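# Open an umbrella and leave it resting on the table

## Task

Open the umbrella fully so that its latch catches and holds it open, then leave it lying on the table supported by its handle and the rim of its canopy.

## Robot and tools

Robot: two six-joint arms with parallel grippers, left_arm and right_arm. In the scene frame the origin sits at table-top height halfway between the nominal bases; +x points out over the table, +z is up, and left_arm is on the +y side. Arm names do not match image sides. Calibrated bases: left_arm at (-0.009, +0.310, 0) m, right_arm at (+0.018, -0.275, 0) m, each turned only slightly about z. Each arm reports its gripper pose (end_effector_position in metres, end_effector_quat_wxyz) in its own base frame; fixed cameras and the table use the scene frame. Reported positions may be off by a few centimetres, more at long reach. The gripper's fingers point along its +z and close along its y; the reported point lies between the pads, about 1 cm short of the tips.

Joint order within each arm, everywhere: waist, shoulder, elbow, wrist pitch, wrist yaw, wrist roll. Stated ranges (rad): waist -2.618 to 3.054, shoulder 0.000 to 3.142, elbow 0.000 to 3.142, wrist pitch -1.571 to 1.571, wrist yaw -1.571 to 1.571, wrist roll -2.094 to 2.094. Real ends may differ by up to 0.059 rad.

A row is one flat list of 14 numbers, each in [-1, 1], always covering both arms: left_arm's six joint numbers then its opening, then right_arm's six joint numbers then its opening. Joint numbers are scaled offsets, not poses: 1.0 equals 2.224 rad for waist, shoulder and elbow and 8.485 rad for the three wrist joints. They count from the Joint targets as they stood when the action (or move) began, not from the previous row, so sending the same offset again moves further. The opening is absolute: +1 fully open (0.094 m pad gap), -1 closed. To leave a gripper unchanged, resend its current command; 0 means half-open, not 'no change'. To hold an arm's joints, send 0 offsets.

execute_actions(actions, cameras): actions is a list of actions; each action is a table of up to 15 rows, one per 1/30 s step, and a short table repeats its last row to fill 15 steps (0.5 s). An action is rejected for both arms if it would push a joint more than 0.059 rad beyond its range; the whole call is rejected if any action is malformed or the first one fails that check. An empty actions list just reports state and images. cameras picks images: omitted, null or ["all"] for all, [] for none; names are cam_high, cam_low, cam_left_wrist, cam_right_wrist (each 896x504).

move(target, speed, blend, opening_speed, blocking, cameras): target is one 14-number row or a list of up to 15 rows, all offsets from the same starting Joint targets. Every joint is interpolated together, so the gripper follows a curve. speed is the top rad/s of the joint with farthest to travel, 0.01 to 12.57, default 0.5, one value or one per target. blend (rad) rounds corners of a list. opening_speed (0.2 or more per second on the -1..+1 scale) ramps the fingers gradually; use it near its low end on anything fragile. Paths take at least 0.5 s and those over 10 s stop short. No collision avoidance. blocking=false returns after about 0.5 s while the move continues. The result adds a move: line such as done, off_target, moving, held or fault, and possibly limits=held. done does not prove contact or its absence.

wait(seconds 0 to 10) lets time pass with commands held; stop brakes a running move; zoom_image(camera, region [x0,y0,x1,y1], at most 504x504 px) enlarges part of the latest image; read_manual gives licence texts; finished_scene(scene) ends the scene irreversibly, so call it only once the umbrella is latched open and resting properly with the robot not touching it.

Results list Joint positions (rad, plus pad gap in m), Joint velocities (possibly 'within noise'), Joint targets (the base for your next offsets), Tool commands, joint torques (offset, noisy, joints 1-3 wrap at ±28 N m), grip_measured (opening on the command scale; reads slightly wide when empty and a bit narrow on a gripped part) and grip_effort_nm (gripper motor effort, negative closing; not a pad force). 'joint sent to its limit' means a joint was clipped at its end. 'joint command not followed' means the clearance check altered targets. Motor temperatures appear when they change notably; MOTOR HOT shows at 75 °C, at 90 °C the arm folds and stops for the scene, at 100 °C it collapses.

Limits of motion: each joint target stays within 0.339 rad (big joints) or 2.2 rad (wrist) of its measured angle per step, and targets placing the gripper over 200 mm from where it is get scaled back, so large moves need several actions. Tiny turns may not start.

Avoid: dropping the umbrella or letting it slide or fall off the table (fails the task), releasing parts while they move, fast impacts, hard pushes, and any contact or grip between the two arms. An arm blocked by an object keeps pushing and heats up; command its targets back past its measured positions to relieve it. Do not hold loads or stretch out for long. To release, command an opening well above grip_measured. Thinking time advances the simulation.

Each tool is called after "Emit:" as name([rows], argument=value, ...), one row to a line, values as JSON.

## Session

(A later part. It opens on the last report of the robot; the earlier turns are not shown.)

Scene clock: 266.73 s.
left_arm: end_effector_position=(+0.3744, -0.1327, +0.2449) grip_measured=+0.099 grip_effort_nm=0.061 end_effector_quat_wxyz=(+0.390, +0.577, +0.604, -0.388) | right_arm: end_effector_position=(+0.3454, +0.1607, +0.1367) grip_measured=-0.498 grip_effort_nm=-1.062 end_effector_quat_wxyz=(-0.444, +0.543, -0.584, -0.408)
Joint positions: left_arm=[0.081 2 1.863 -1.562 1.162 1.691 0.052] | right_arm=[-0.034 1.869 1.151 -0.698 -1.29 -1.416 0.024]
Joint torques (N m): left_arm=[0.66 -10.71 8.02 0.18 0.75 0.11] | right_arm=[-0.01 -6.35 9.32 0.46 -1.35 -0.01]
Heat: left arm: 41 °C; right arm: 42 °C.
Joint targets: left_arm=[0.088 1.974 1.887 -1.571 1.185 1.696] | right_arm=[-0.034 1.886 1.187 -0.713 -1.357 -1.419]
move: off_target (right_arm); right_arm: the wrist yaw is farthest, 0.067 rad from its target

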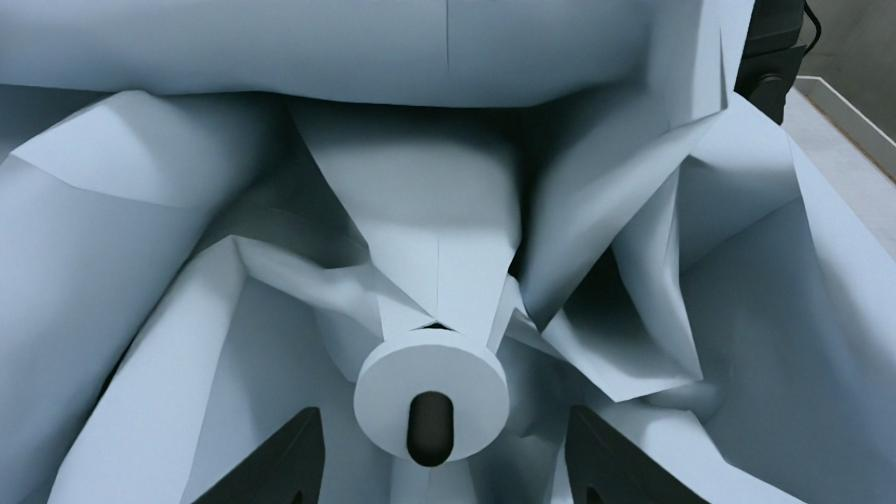

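Close.

Emit:
move(target=[0,0,0,0,0,0,-1,0,0,0,0,0,0,-1], opening_speed=0.8, cameras=["cam_left_wrist","cam_low"])

Scene clock: 269.27 s.
left_arm: end_effector_position=(+0.3744, -0.1327, +0.2450) grip_measured=-0.871 grip_effort_nm=-1.013 end_effector_quat_wxyz=(+0.391, +0.577, +0.603, -0.388) | right_arm: end_effector_position=(+0.3454, +0.1607, +0.1367) grip_measured=-0.498 grip_effort_nm=-1.067 end_effector_quat_wxyz=(-0.444, +0.544, -0.584, -0.407)
Joint positions: left_arm=[0.081 2 1.863 -1.562 1.163 1.691 0.006] | right_arm=[-0.034 1.869 1.151 -0.698 -1.29 -1.419 0.024]
Joint torques (N m): left_arm=[0.65 -10.71 8.02 0.19 0.74 0.11] | right_arm=[0.03 -6.35 9.33 0.47 -1.36 0.02]
Heat: left arm: 41 °C; right arm: 42 °C.
Joint targets: left_arm=[0.088 1.974 1.887 -1.571 1.185 1.696] | right_arm=[-0.034 1.886 1.187 -0.713 -1.357 -1.419]
move: off_target (right_arm); right_arm: the wrist yaw is farthest, 0.067 rad from its target
Images, in order (width x height): cam_low 896x504, cam_left_wrist 896x504.

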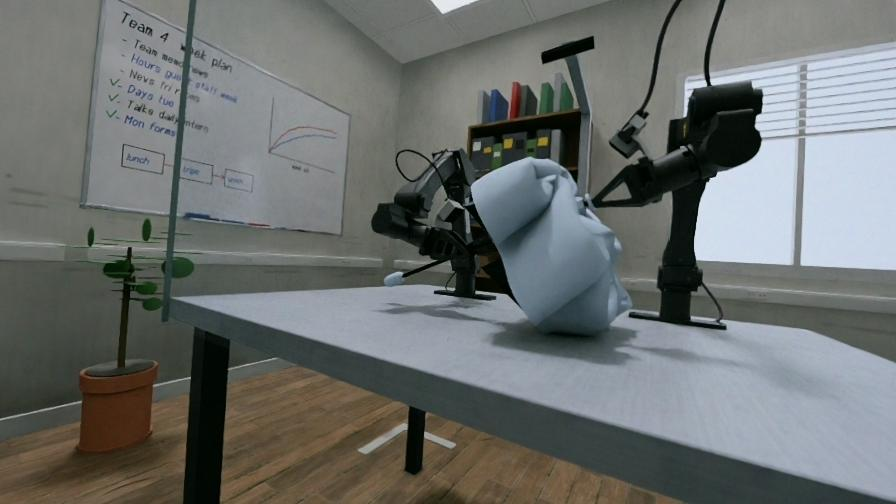

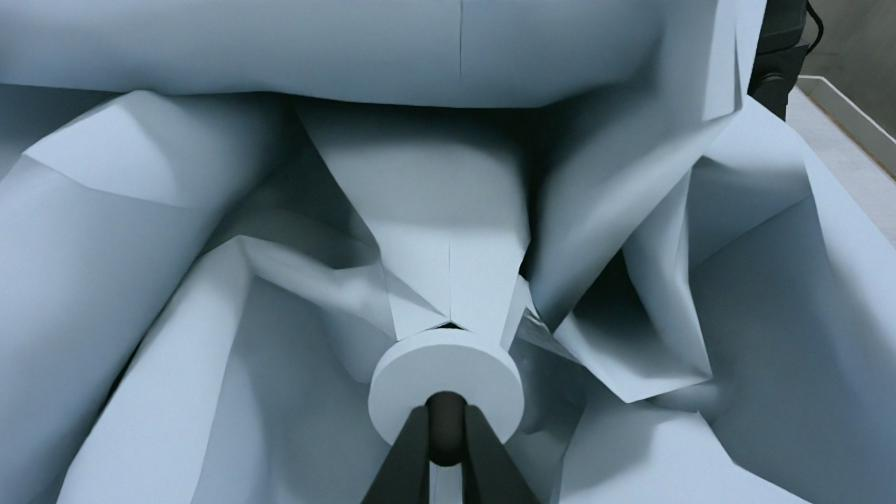

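Emit:
move([
  [-0.02,0,0,0,0,0,-1,0.0614,-0.0378,-0.031,0.0458,0.0058,0.0499,-1],
  [-0.04,0,0,0,0,0,-1,0.1192,-0.0459,-0.0252,0.0719,0.0158,0.0818,-1],
], speed=0.25, blend=0.05)

Scene clock: 278.87 s.
left_arm: end_effector_position=(+0.3945, -0.1147, +0.2646) grip_measured=-0.863 grip_effort_nm=-1.043 end_effector_quat_wxyz=(+0.436, +0.621, +0.580, -0.297) | right_arm: end_effector_position=(+0.3696, +0.2143, +0.1342) grip_measured=-0.488 grip_effort_nm=-1.067 end_effector_quat_wxyz=(+0.424, -0.540, +0.619, +0.381)
Joint positions: left_arm=[0.113 1.96 1.922 -1.452 1.11 1.701 0.006] | right_arm=[0.135 1.841 1.112 -0.243 -1.134 -0.911 0.024]
Joint torques (N m): left_arm=[-9.89 -7.53 3.63 -0.56 1.25 -0.01] | right_arm=[9.55 -12.38 8.27 2.45 -1.51 1.82]
Heat: left arm: 41 °C; right arm: 42 °C.
Joint targets: left_arm=[-0.001 1.974 1.887 -1.571 1.185 1.697] | right_arm=[0.231 1.784 1.131 -0.103 -1.223 -0.725]
move: off_target (left_arm, right_arm); left_arm: the wrist pitch is farthest, 0.119 rad from its target; right_arm: the wrist roll is farthest, 0.186 rad from its target

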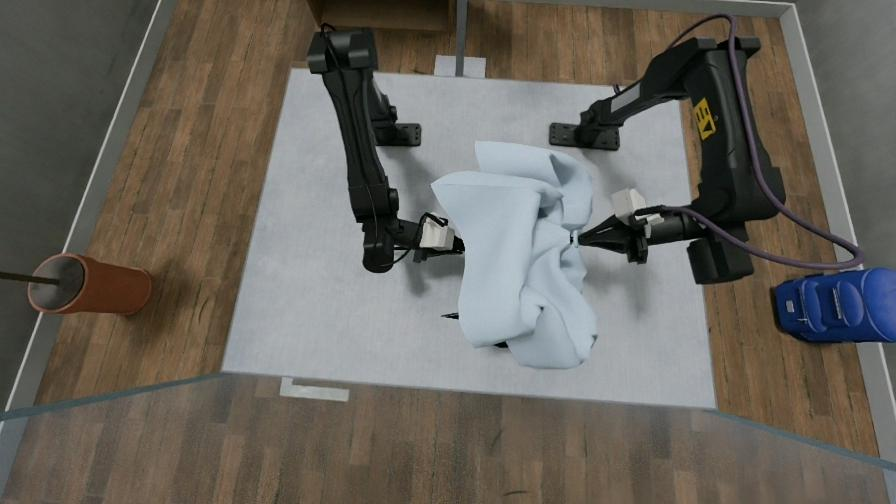

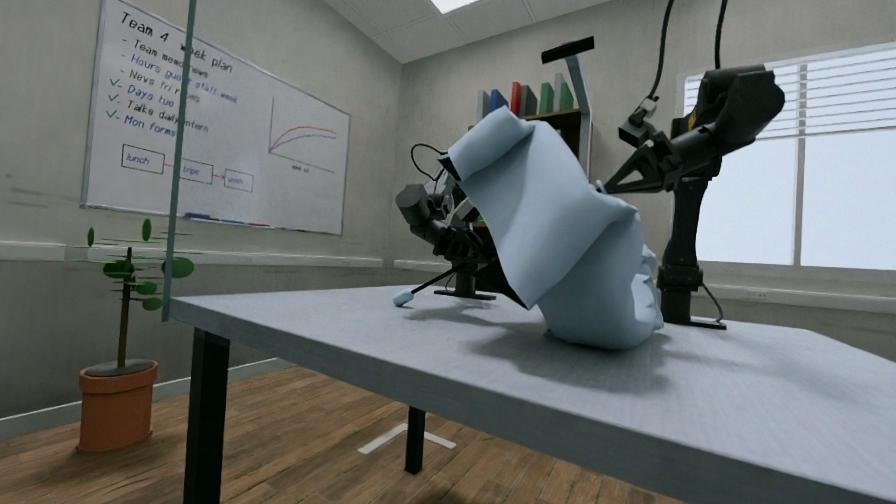

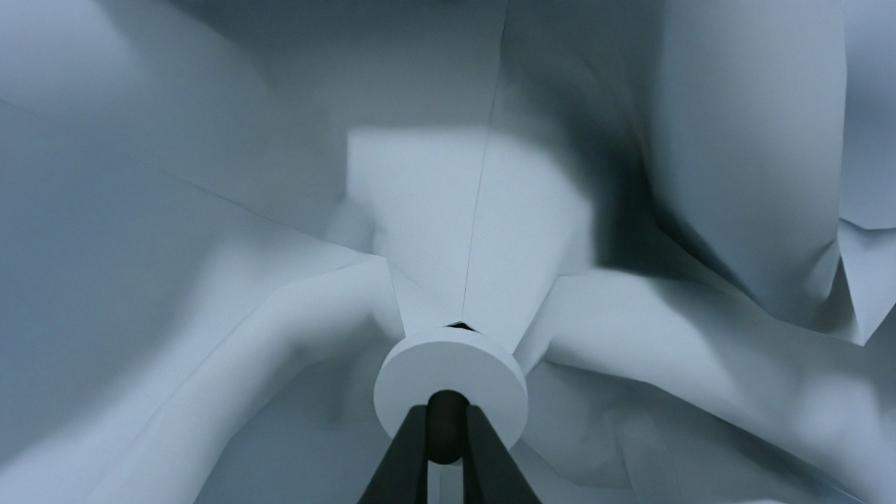

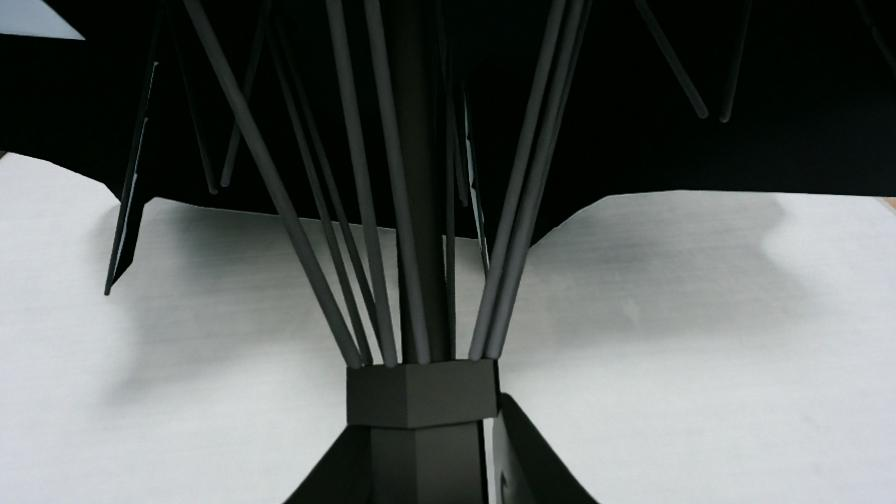

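Emit:
move(target=[-0.05,0,0,0,0,0,-1,0.1011,0.0242,0.0895,0.0135,0.0218,0.012,-1], speed=0.25)

Scene clock: 281.70 s.
left_arm: end_effector_position=(+0.4061, -0.1014, +0.2709) grip_measured=-0.858 grip_effort_nm=-1.038 end_effector_quat_wxyz=(+0.435, +0.658, +0.576, -0.214) | right_arm: end_effector_position=(+0.4025, +0.2407, +0.1377) grip_measured=-0.489 grip_effort_nm=-1.067 end_effector_quat_wxyz=(+0.414, -0.560, +0.666, +0.268)
Joint positions: left_arm=[0.118 1.924 1.955 -1.378 0.996 1.701 0.007] | right_arm=[0.256 1.834 1.223 -0.241 -0.818 -0.819 0.024]
Joint torques (N m): left_arm=[-19.96 -4.86 1.21 -1.1 2.33 0] | right_arm=[19.96 -7.92 16.73 3.74 -2.83 1.94]
Heat: left arm: 41 °C; right arm: 44 °C.
Joint targets: left_arm=[-0.112 1.974 1.887 -1.571 1.185 1.697] | right_arm=[0.456 1.838 1.330 0.012 -1.038 -0.623]
move: off_target (left_arm, right_arm); left_arm: the waist is farthest, 0.231 rad from its target; right_arm: the wrist pitch is farthest, 0.252 rad from its target

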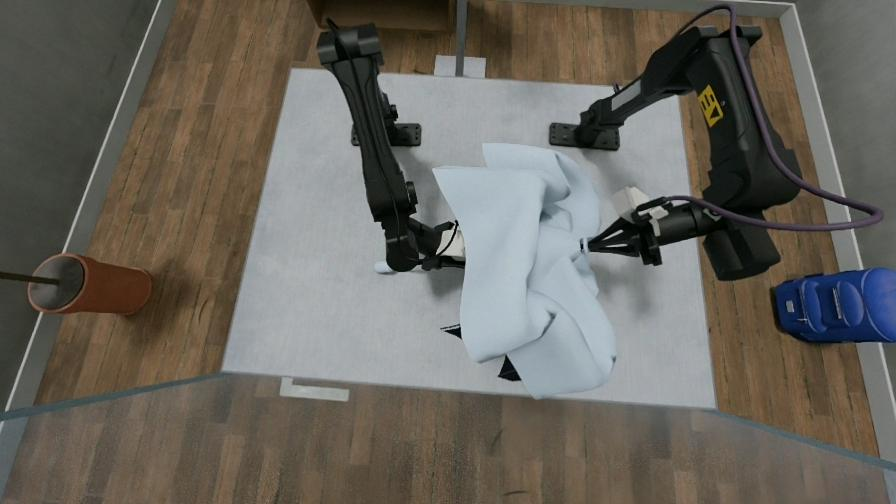

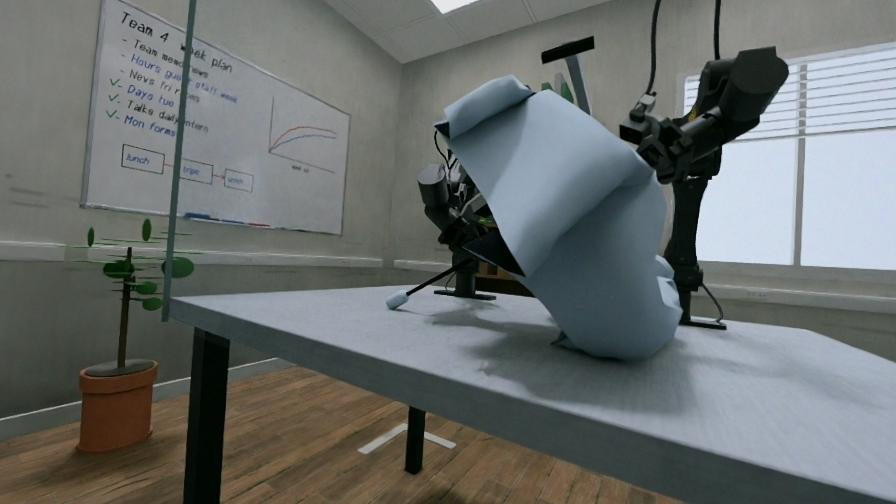

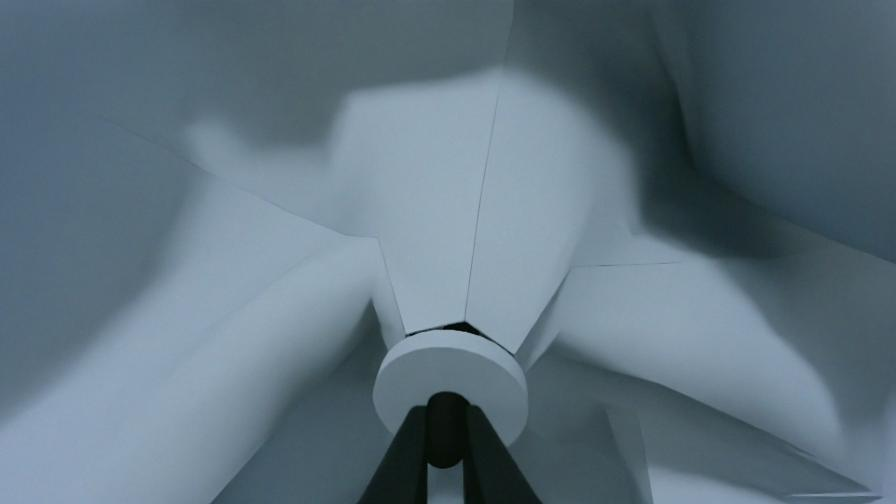

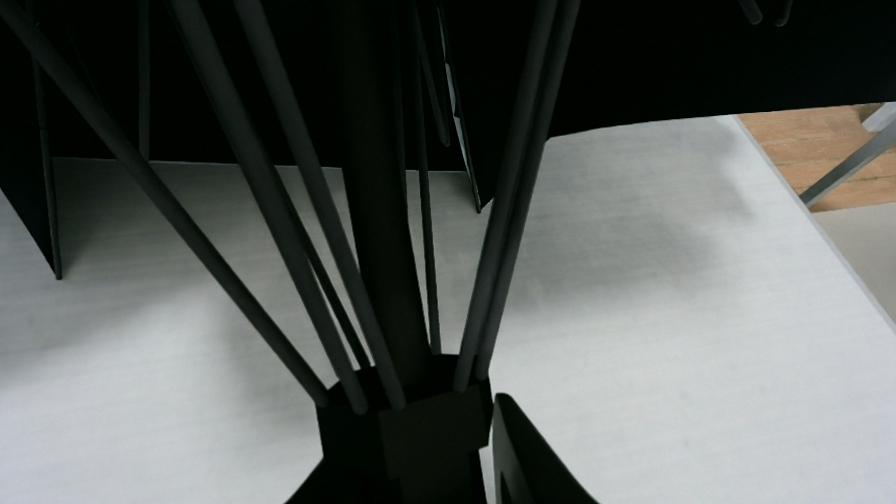

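Emit:
wait(seconds=0.2, cameras=["cam_right_wrist"])

Scene clock: 284.50 s.
left_arm: end_effector_position=(+0.4061, -0.1013, +0.2708) grip_measured=-0.858 grip_effort_nm=-1.038 end_effector_quat_wxyz=(+0.435, +0.658, +0.576, -0.214) | right_arm: end_effector_position=(+0.4025, +0.2407, +0.1377) grip_measured=-0.489 grip_effort_nm=-1.072 end_effector_quat_wxyz=(+0.414, -0.560, +0.666, +0.268)
Joint positions: left_arm=[0.118 1.924 1.955 -1.378 0.996 1.701 0.007] | right_arm=[0.256 1.834 1.223 -0.241 -0.818 -0.819 0.024]
Joint torques (N m): left_arm=[-19.96 -4.9 1.2 -1.09 2.33 0] | right_arm=[19.97 -7.9 16.73 3.75 -2.82 1.95]
Heat: left arm: 41 °C; right arm: 46 °C.
Joint targets: left_arm=[-0.112 1.974 1.887 -1.571 1.185 1.697] | right_arm=[0.456 1.838 1.330 0.012 -1.038 -0.623]
Tool commands: left_gripper/opening=-1.0 right_gripper/opening=-1.0
wait: 0.20 s; at rest from the start

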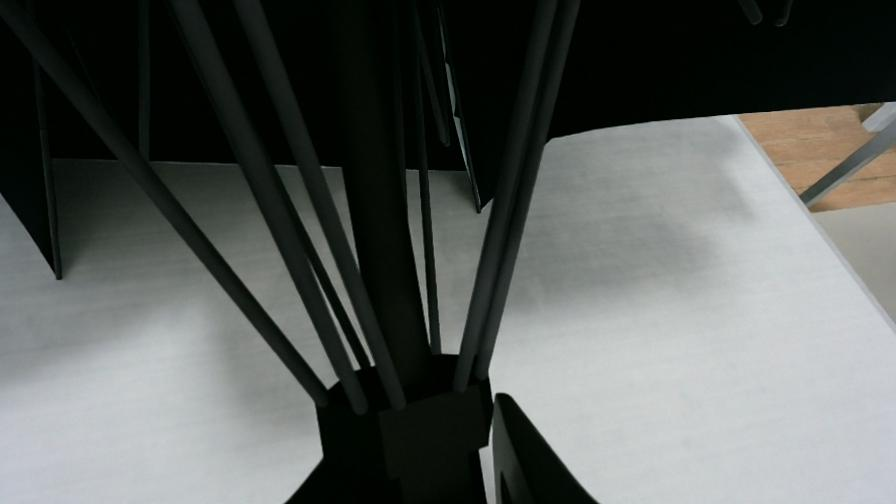

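Emit:
move(target=[-0.022,0,0,0,0.024,0,-1,0.027,0,0.02,0.018,-0.037,-0.005,-1], speed=0.25, cameras=["cam_right_wrist","cam_low"])

Scene clock: 290.03 s.
left_arm: end_effector_position=(+0.3504, -0.1613, +0.3789) grip_measured=-0.992 grip_effort_nm=-0.457 end_effector_quat_wxyz=(+0.559, +0.542, +0.458, -0.430) | right_arm: end_effector_position=(+0.3821, +0.2815, +0.2161) grip_measured=-0.595 grip_effort_nm=-1.043 end_effector_quat_wxyz=(-0.485, +0.578, -0.524, -0.395)
Joint positions: left_arm=[0.046 1.872 1.952 -1.581 1.564 1.714 0] | right_arm=[0.279 1.841 1.284 -0.043 -1.177 -0.714 0.019]
Joint torques (N m): left_arm=[-17.91 -0.49 1.03 0.72 -1.11 -0.16] | right_arm=[23.68 -8.66 15.46 3.38 -2.32 0.5]
Motor temperatures (°C): left_arm=[41 39 40 36 42 32 33] | right_arm=[39 37 42 50 39 38 36]
Heat: left arm: 42 °C; right arm: 50 °C.
Joint targets: left_arm=[-0.161 1.974 1.887 -1.571 1.388 1.696] | right_arm=[0.516 1.838 1.375 0.165 -1.352 -0.666]
move: off_target (left_arm, right_arm); left_arm: the waist is farthest, 0.207 rad from its target; right_arm: the waist is farthest, 0.237 rad from its target
Images, in order (width x height): cam_low 896x504, cam_right_wrist 896x504.

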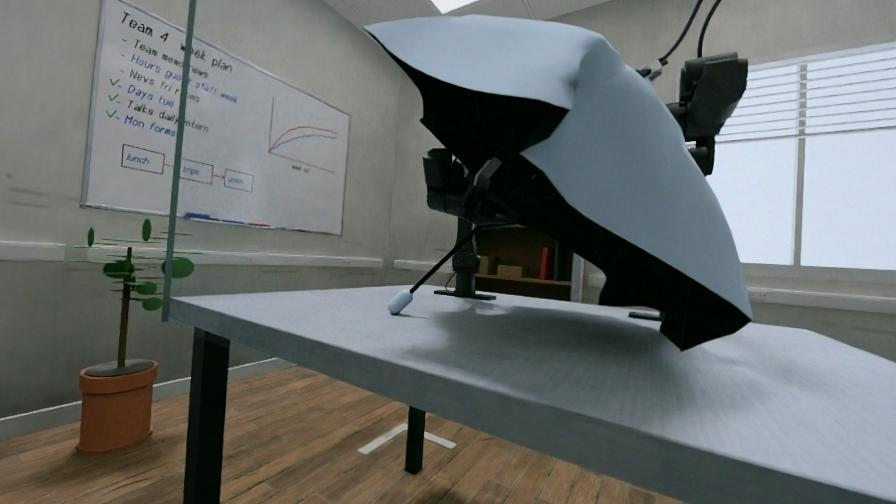

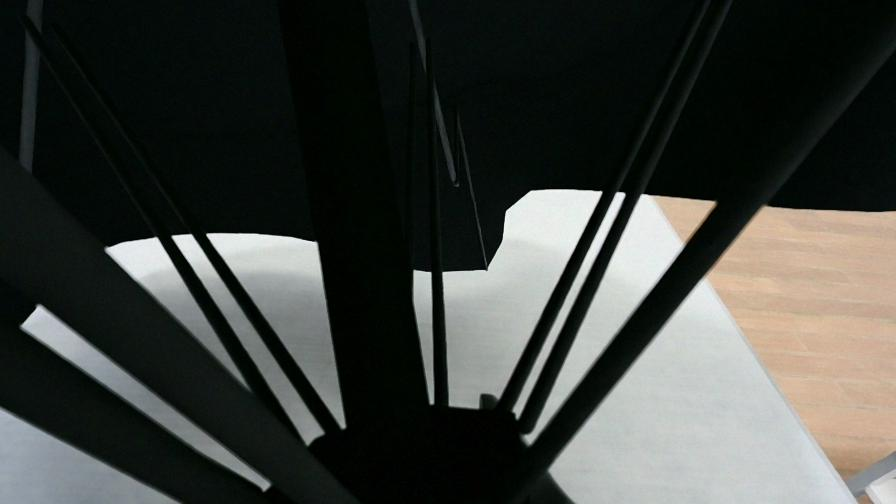

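Emit:
move(target=[0.06,0,0,0,0,0,-1,-0.06,0,-0.03,-0.012,0.01,0,-1], speed=0.2)

Scene clock: 293.03 s.
left_arm: end_effector_position=(+0.3505, -0.1582, +0.3788) grip_measured=-0.992 grip_effort_nm=-0.447 end_effector_quat_wxyz=(+0.557, +0.535, +0.465, -0.432) | right_arm: end_effector_position=(+0.3843, +0.2794, +0.2144) grip_measured=-0.601 grip_effort_nm=-1.053 end_effector_quat_wxyz=(-0.485, +0.576, -0.529, -0.391)
Joint positions: left_arm=[0.055 1.872 1.952 -1.6 1.564 1.714 0] | right_arm=[0.274 1.841 1.284 -0.049 -1.166 -0.717 0.019]
Joint torques (N m): left_arm=[-7.16 -0.5 1.03 0.89 -1.11 -0.15] | right_arm=[10.78 -8.66 9.33 2.49 -1.48 0.52]
Heat: left arm: 42 °C; right arm: 51 °C.
Joint targets: left_arm=[-0.028 1.974 1.887 -1.571 1.388 1.696] | right_arm=[0.383 1.838 1.308 0.063 -1.267 -0.666]
move: off_target (left_arm, right_arm); left_arm: the wrist yaw is farthest, 0.176 rad from its target; right_arm: the wrist pitch is farthest, 0.113 rad from its target

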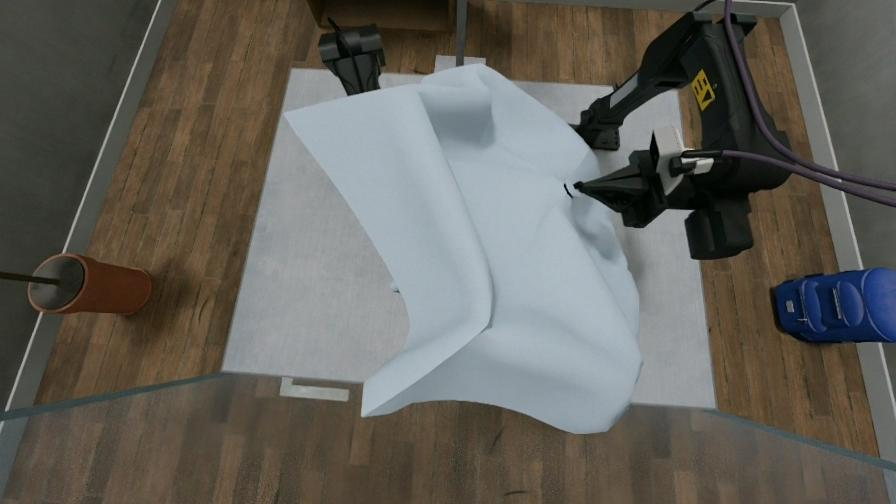

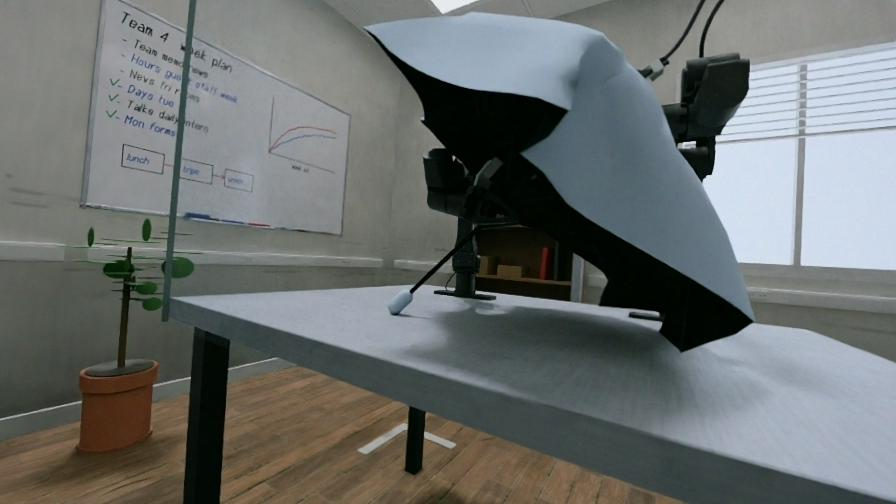

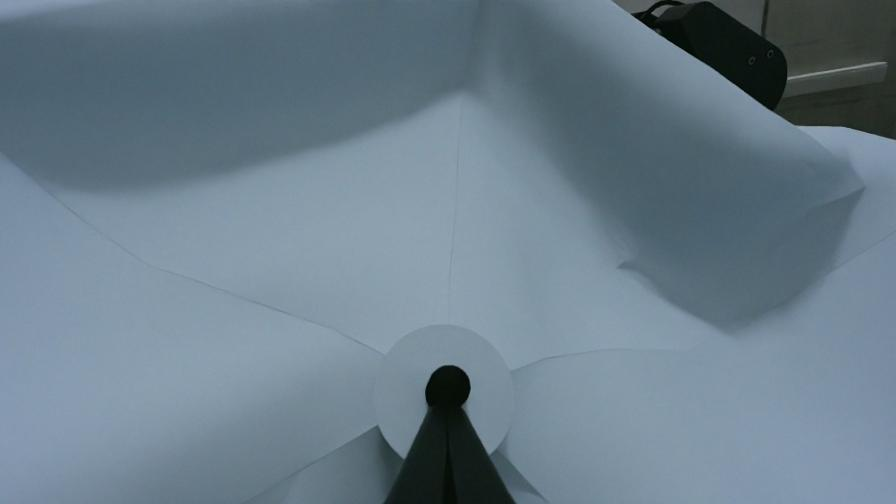

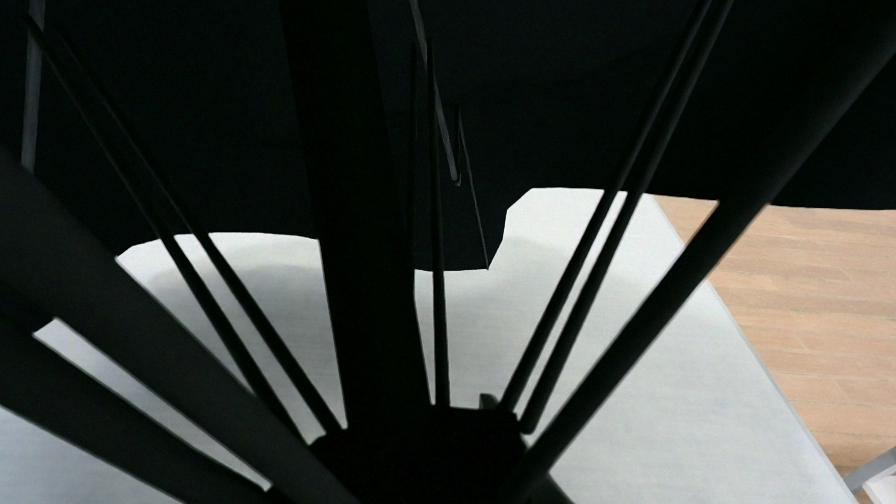

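Emit:
move([
  [0.03,0,0,0,-0.01,0,-1,-0.045,0,0,-0.007,0.01,-0.006,-1],
  [0.16,-0.03,0,0,-0.015,0,-1,-0.045,0,0,-0.007,0.01,-0.006,-1],
], speed=0.3)

Scene clock: 298.77 s.
left_arm: end_effector_position=(+0.3901, -0.0443, +0.2900) grip_measured=-0.992 grip_effort_nm=-0.413 end_effector_quat_wxyz=(+0.488, +0.505, +0.635, -0.322) | right_arm: end_effector_position=(+0.3775, +0.2849, +0.2113) grip_measured=-0.626 grip_effort_nm=-1.062 end_effector_quat_wxyz=(-0.479, +0.586, -0.523, -0.393)
Joint positions: left_arm=[0.329 1.931 1.893 -1.574 1.249 1.703 0] | right_arm=[0.29 1.841 1.284 -0.077 -1.167 -0.748 0.018]
Joint torques (N m): left_arm=[-0.05 -10.02 5.59 0.46 0.67 -0.02] | right_arm=[-0.75 -8.65 9.32 2.19 -0.53 0.33]
Heat: left arm: 41 °C; right arm: 52 °C.
Joint targets: left_arm=[0.328 1.907 1.887 -1.571 1.261 1.697] | right_arm=[0.283 1.838 1.308 0.004 -1.182 -0.717]
move: off_target (right_arm); right_arm: the wrist pitch is farthest, 0.081 rad from its target

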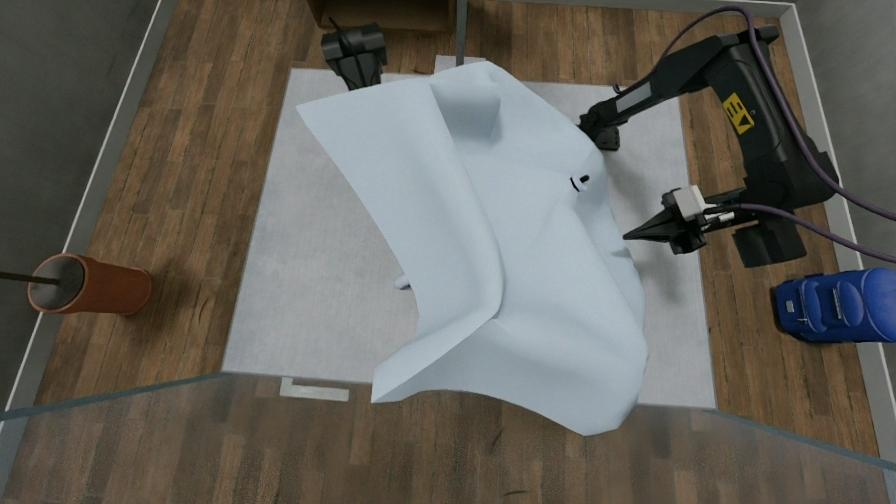

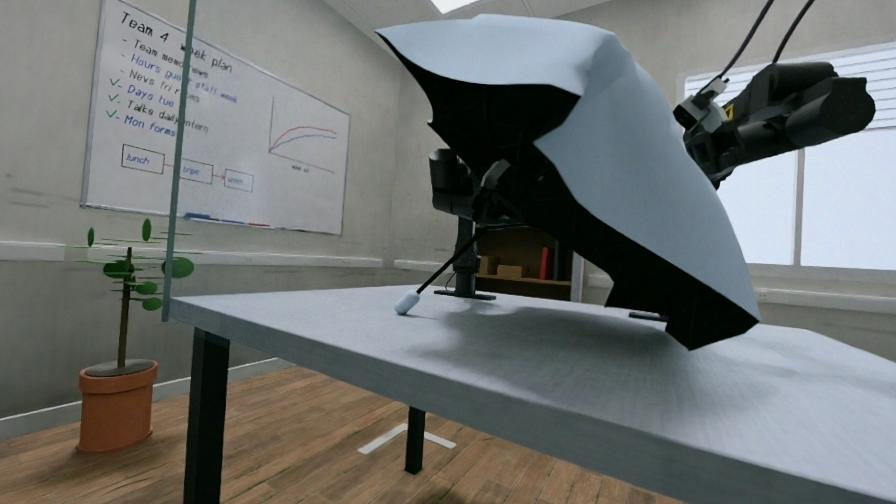

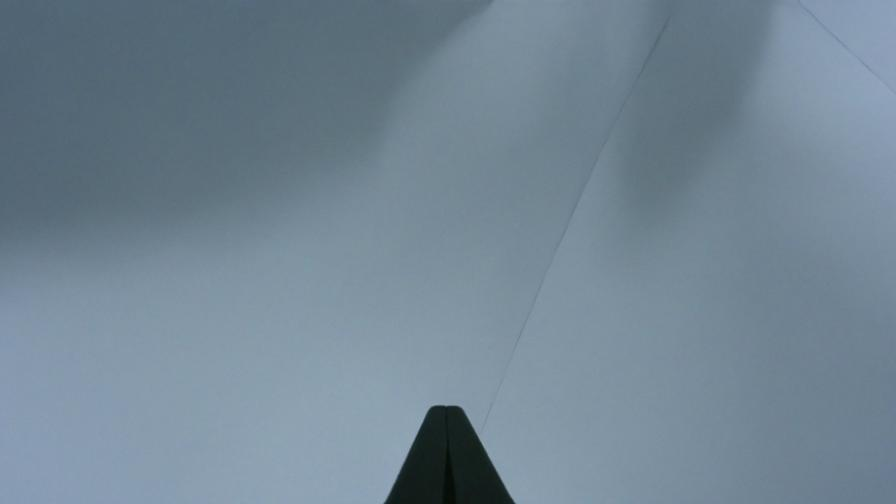

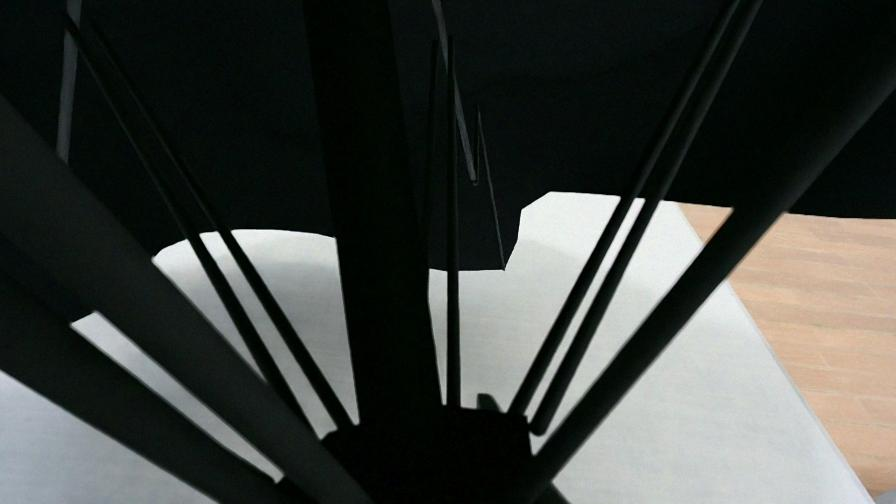

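Emit:
zoom_image(camera="cam_low", region=[370, 100, 680, 350])

Emit:
zoom_image(camera="cam_high", region=[280, 50, 670, 450])

Emit:
zoom_image(camera="cam_right_wrist", region=[200, 200, 700, 504])

Scaled by 1.626 (camera's finer frame: 1280x720).

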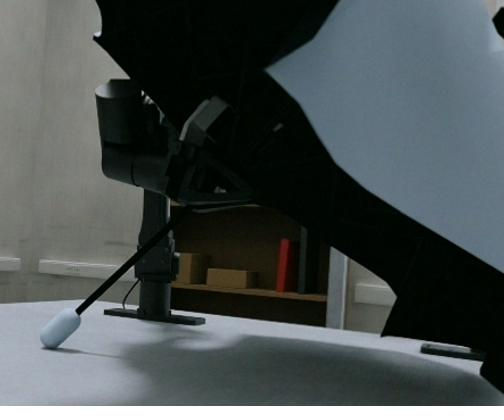

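Scaled by 1.260 (camera's finer frame: 1280x720).

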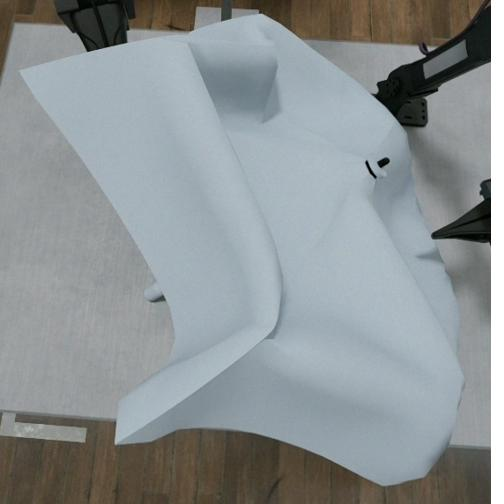

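Scaled by 1.008 (camera's finer frame: 1280x720).

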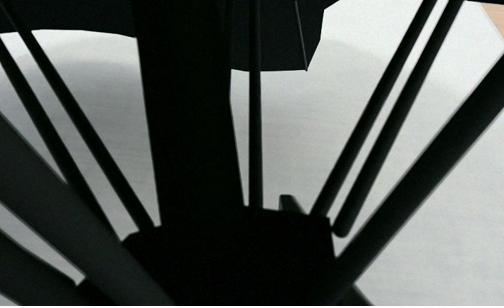

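Emit:
move([
  [0.16,-0.06,0,0,0,0,0.1,0,0,0,0,0,0,-1],
  [0.16,-0.06,0,0,0,0,0.1,0.0634,0.1178,0.1983,-0.0962,0.0173,-0.046,-1],
], speed=0.35)

Scene clock: 313.07 s.
left_arm: end_effector_position=(+0.3607, +0.0775, +0.3342) grip_measured=+0.099 grip_effort_nm=0.061 end_effector_quat_wxyz=(+0.557, +0.420, +0.694, -0.177) | right_arm: end_effector_position=(+0.3705, +0.3312, +0.1808) grip_measured=-0.641 grip_effort_nm=-1.067 end_effector_quat_wxyz=(-0.362, +0.670, -0.526, -0.380)
Joint positions: left_arm=[0.685 1.793 1.893 -1.571 1.248 1.702 0.052] | right_arm=[0.413 2.07 1.721 -0.735 -1.038 -1.115 0.017]
Joint torques (N m): left_arm=[-0.01 -8.61 5.55 0.68 0.69 -0.02] | right_arm=[1.03 -7.84 9.55 0.34 -0.46 0.09]
Heat: left arm: 40 °C; right arm: 49 °C.
Joint targets: left_arm=[0.684 1.774 1.887 -1.571 1.261 1.696] | right_arm=[0.424 2.100 1.749 -0.813 -1.035 -1.107]
move: off_target (right_arm); right_arm: the wrist pitch is farthest, 0.077 rad from its target

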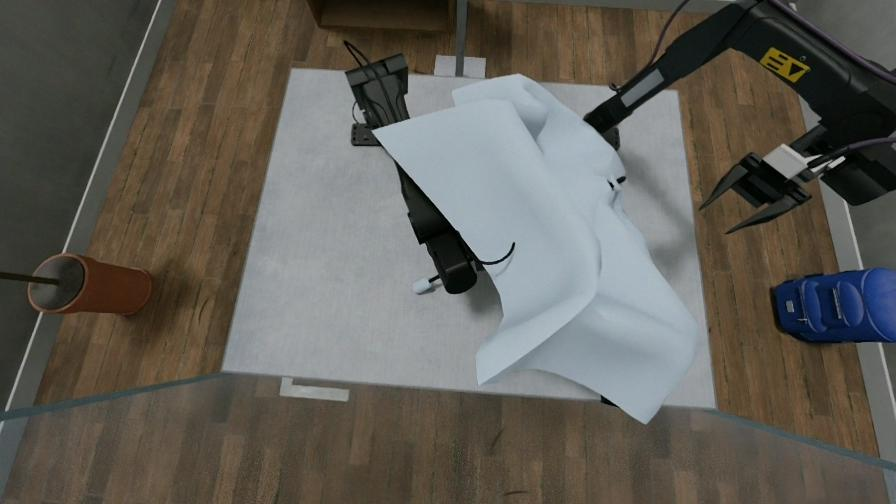

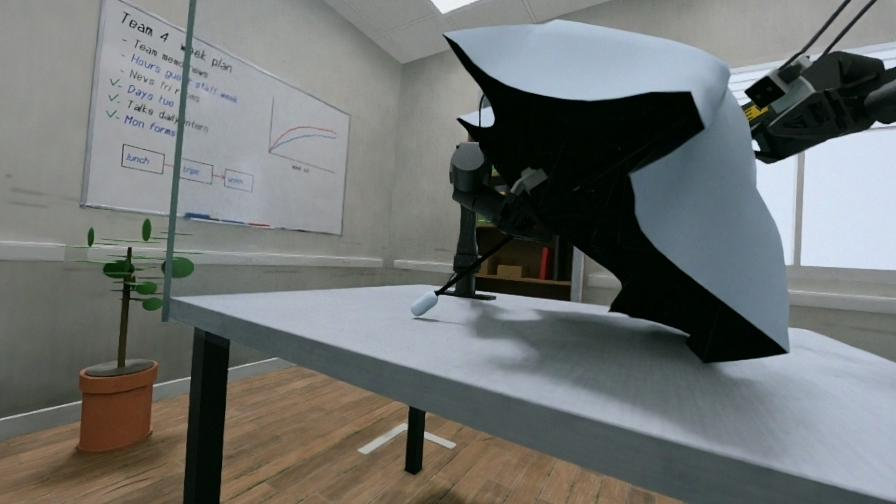

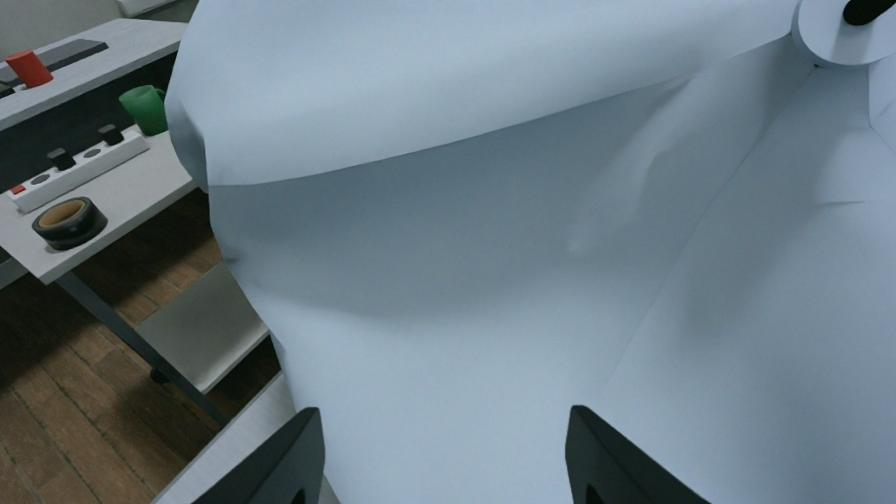

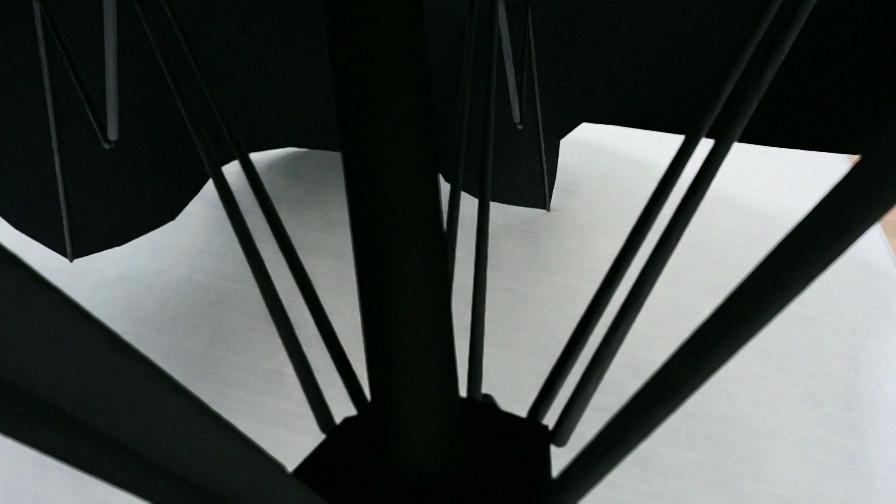

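Emit:
move(target=[-0.1277,-0.09,0.051,0.005,-0.068,-0.0946,0.2,0,0,0,0,0,0,-1], speed=0.5, cameras=["cam_left_wrist","cam_low"])

Scene clock: 324.67 s.
left_arm: end_effector_position=(+0.3333, +0.0229, +0.3413) grip_measured=+0.199 grip_effort_nm=0.061 end_effector_quat_wxyz=(+0.357, +0.294, +0.876, -0.135) | right_arm: end_effector_position=(+0.3704, +0.3311, +0.1808) grip_measured=-0.641 grip_effort_nm=-1.062 end_effector_quat_wxyz=(-0.362, +0.670, -0.525, -0.380)
Joint positions: left_arm=[0.406 1.588 1.98 -1.532 0.676 0.9 0.056] | right_arm=[0.413 2.07 1.722 -0.736 -1.038 -1.117 0.017]
Joint torques (N m): left_arm=[-0.49 -6.27 7.45 1.36 0.43 -0.03] | right_arm=[1.03 -7.83 9.55 0.36 -0.47 0.11]
Motor temperatures (°C): left_arm=[36 40 41 35 39 32 32] | right_arm=[36 37 41 46 36 35 36]
Heat: left arm: 41 °C; right arm: 46 °C.
Joint targets: left_arm=[0.400 1.573 2.000 -1.528 0.684 0.894] | right_arm=[0.424 2.100 1.750 -0.813 -1.035 -1.107]
move: off_target (right_arm); right_arm: the wrist pitch is farthest, 0.077 rad from its target
Images, in order (width x height): cam_low 896x504, cam_left_wrist 896x504.

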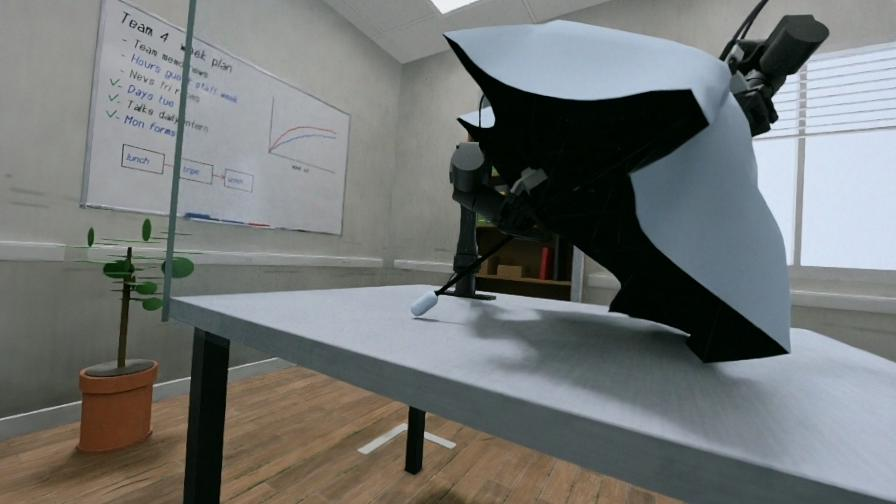

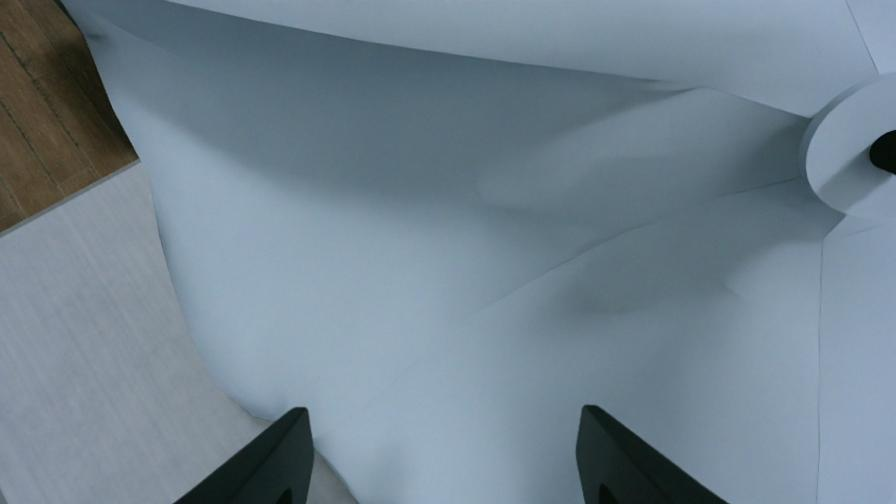

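Emit:
move(target=[-0.117,0,0.003,0,0,0,0.2,0,0,0,0,0,0,-1], speed=0.35, cameras=["cam_left_wrist"])

Scene clock: 328.97 s.
left_arm: end_effector_position=(+0.3282, -0.0639, +0.3411) grip_measured=+0.199 grip_effort_nm=0.061 end_effector_quat_wxyz=(+0.336, +0.406, +0.831, -0.179) | right_arm: end_effector_position=(+0.3704, +0.3311, +0.1808) grip_measured=-0.641 grip_effort_nm=-1.067 end_effector_quat_wxyz=(-0.362, +0.670, -0.526, -0.380)
Joint positions: left_arm=[0.143 1.588 1.98 -1.531 0.673 0.899 0.056] | right_arm=[0.413 2.07 1.722 -0.736 -1.038 -1.117 0.017]
Joint torques (N m): left_arm=[-0.23 -6.24 8.02 1.34 0.43 -0.01] | right_arm=[1.03 -7.82 9.52 0.37 -0.47 0.11]
Heat: left arm: 41 °C; right arm: 45 °C.
Joint targets: left_arm=[0.140 1.573 2.007 -1.528 0.684 0.894] | right_arm=[0.424 2.100 1.750 -0.813 -1.035 -1.107]
move: off_target (right_arm); right_arm: the wrist pitch is farthest, 0.077 rad from its target

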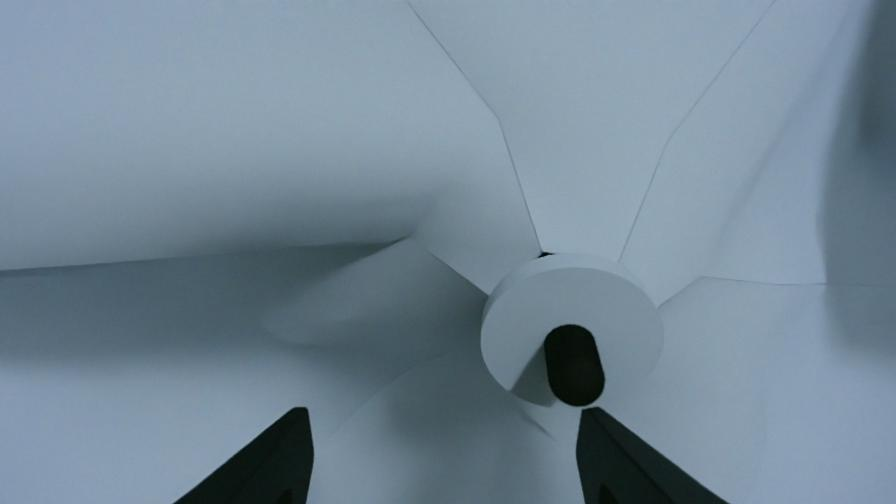

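Emit:
move(target=[-0.0405,0,0,-0.001,0,0,0.2,0,0,0,0,0,0,-1], speed=0.2, cameras=["cam_left_wrist"])

Scene clock: 332.87 s.
left_arm: end_effector_position=(+0.3213, -0.0924, +0.3411) grip_measured=+0.199 grip_effort_nm=0.061 end_effector_quat_wxyz=(+0.328, +0.442, +0.812, -0.193) | right_arm: end_effector_position=(+0.3704, +0.3311, +0.1808) grip_measured=-0.641 grip_effort_nm=-1.067 end_effector_quat_wxyz=(-0.362, +0.670, -0.526, -0.380)
Joint positions: left_arm=[0.055 1.588 1.98 -1.531 0.672 0.899 0.056] | right_arm=[0.413 2.07 1.722 -0.736 -1.038 -1.117 0.017]
Joint torques (N m): left_arm=[-0.43 -6.26 8.01 1.26 0.45 -0.01] | right_arm=[1.03 -7.8 9.57 0.37 -0.45 0.11]
Heat: left arm: 41 °C; right arm: 44 °C.
Joint targets: left_arm=[0.050 1.573 2.007 -1.537 0.684 0.894] | right_arm=[0.424 2.100 1.750 -0.813 -1.035 -1.107]
move: off_target (right_arm); right_arm: the wrist pitch is farthest, 0.077 rad from its target

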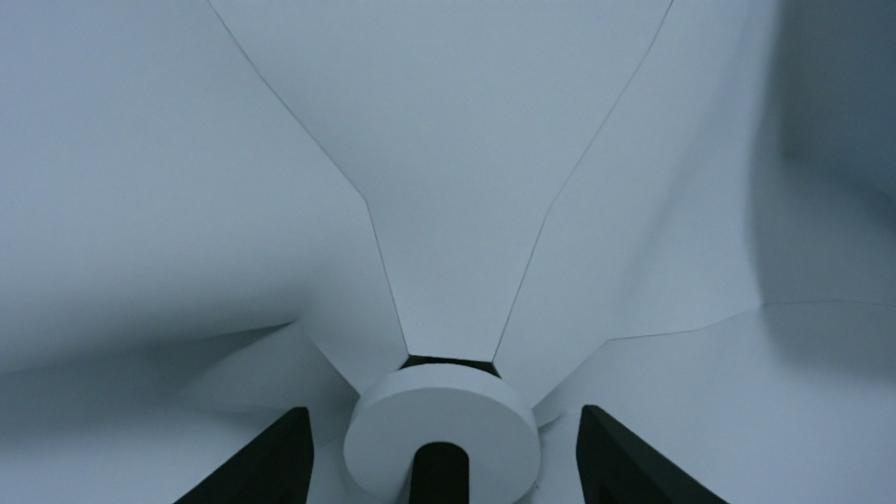

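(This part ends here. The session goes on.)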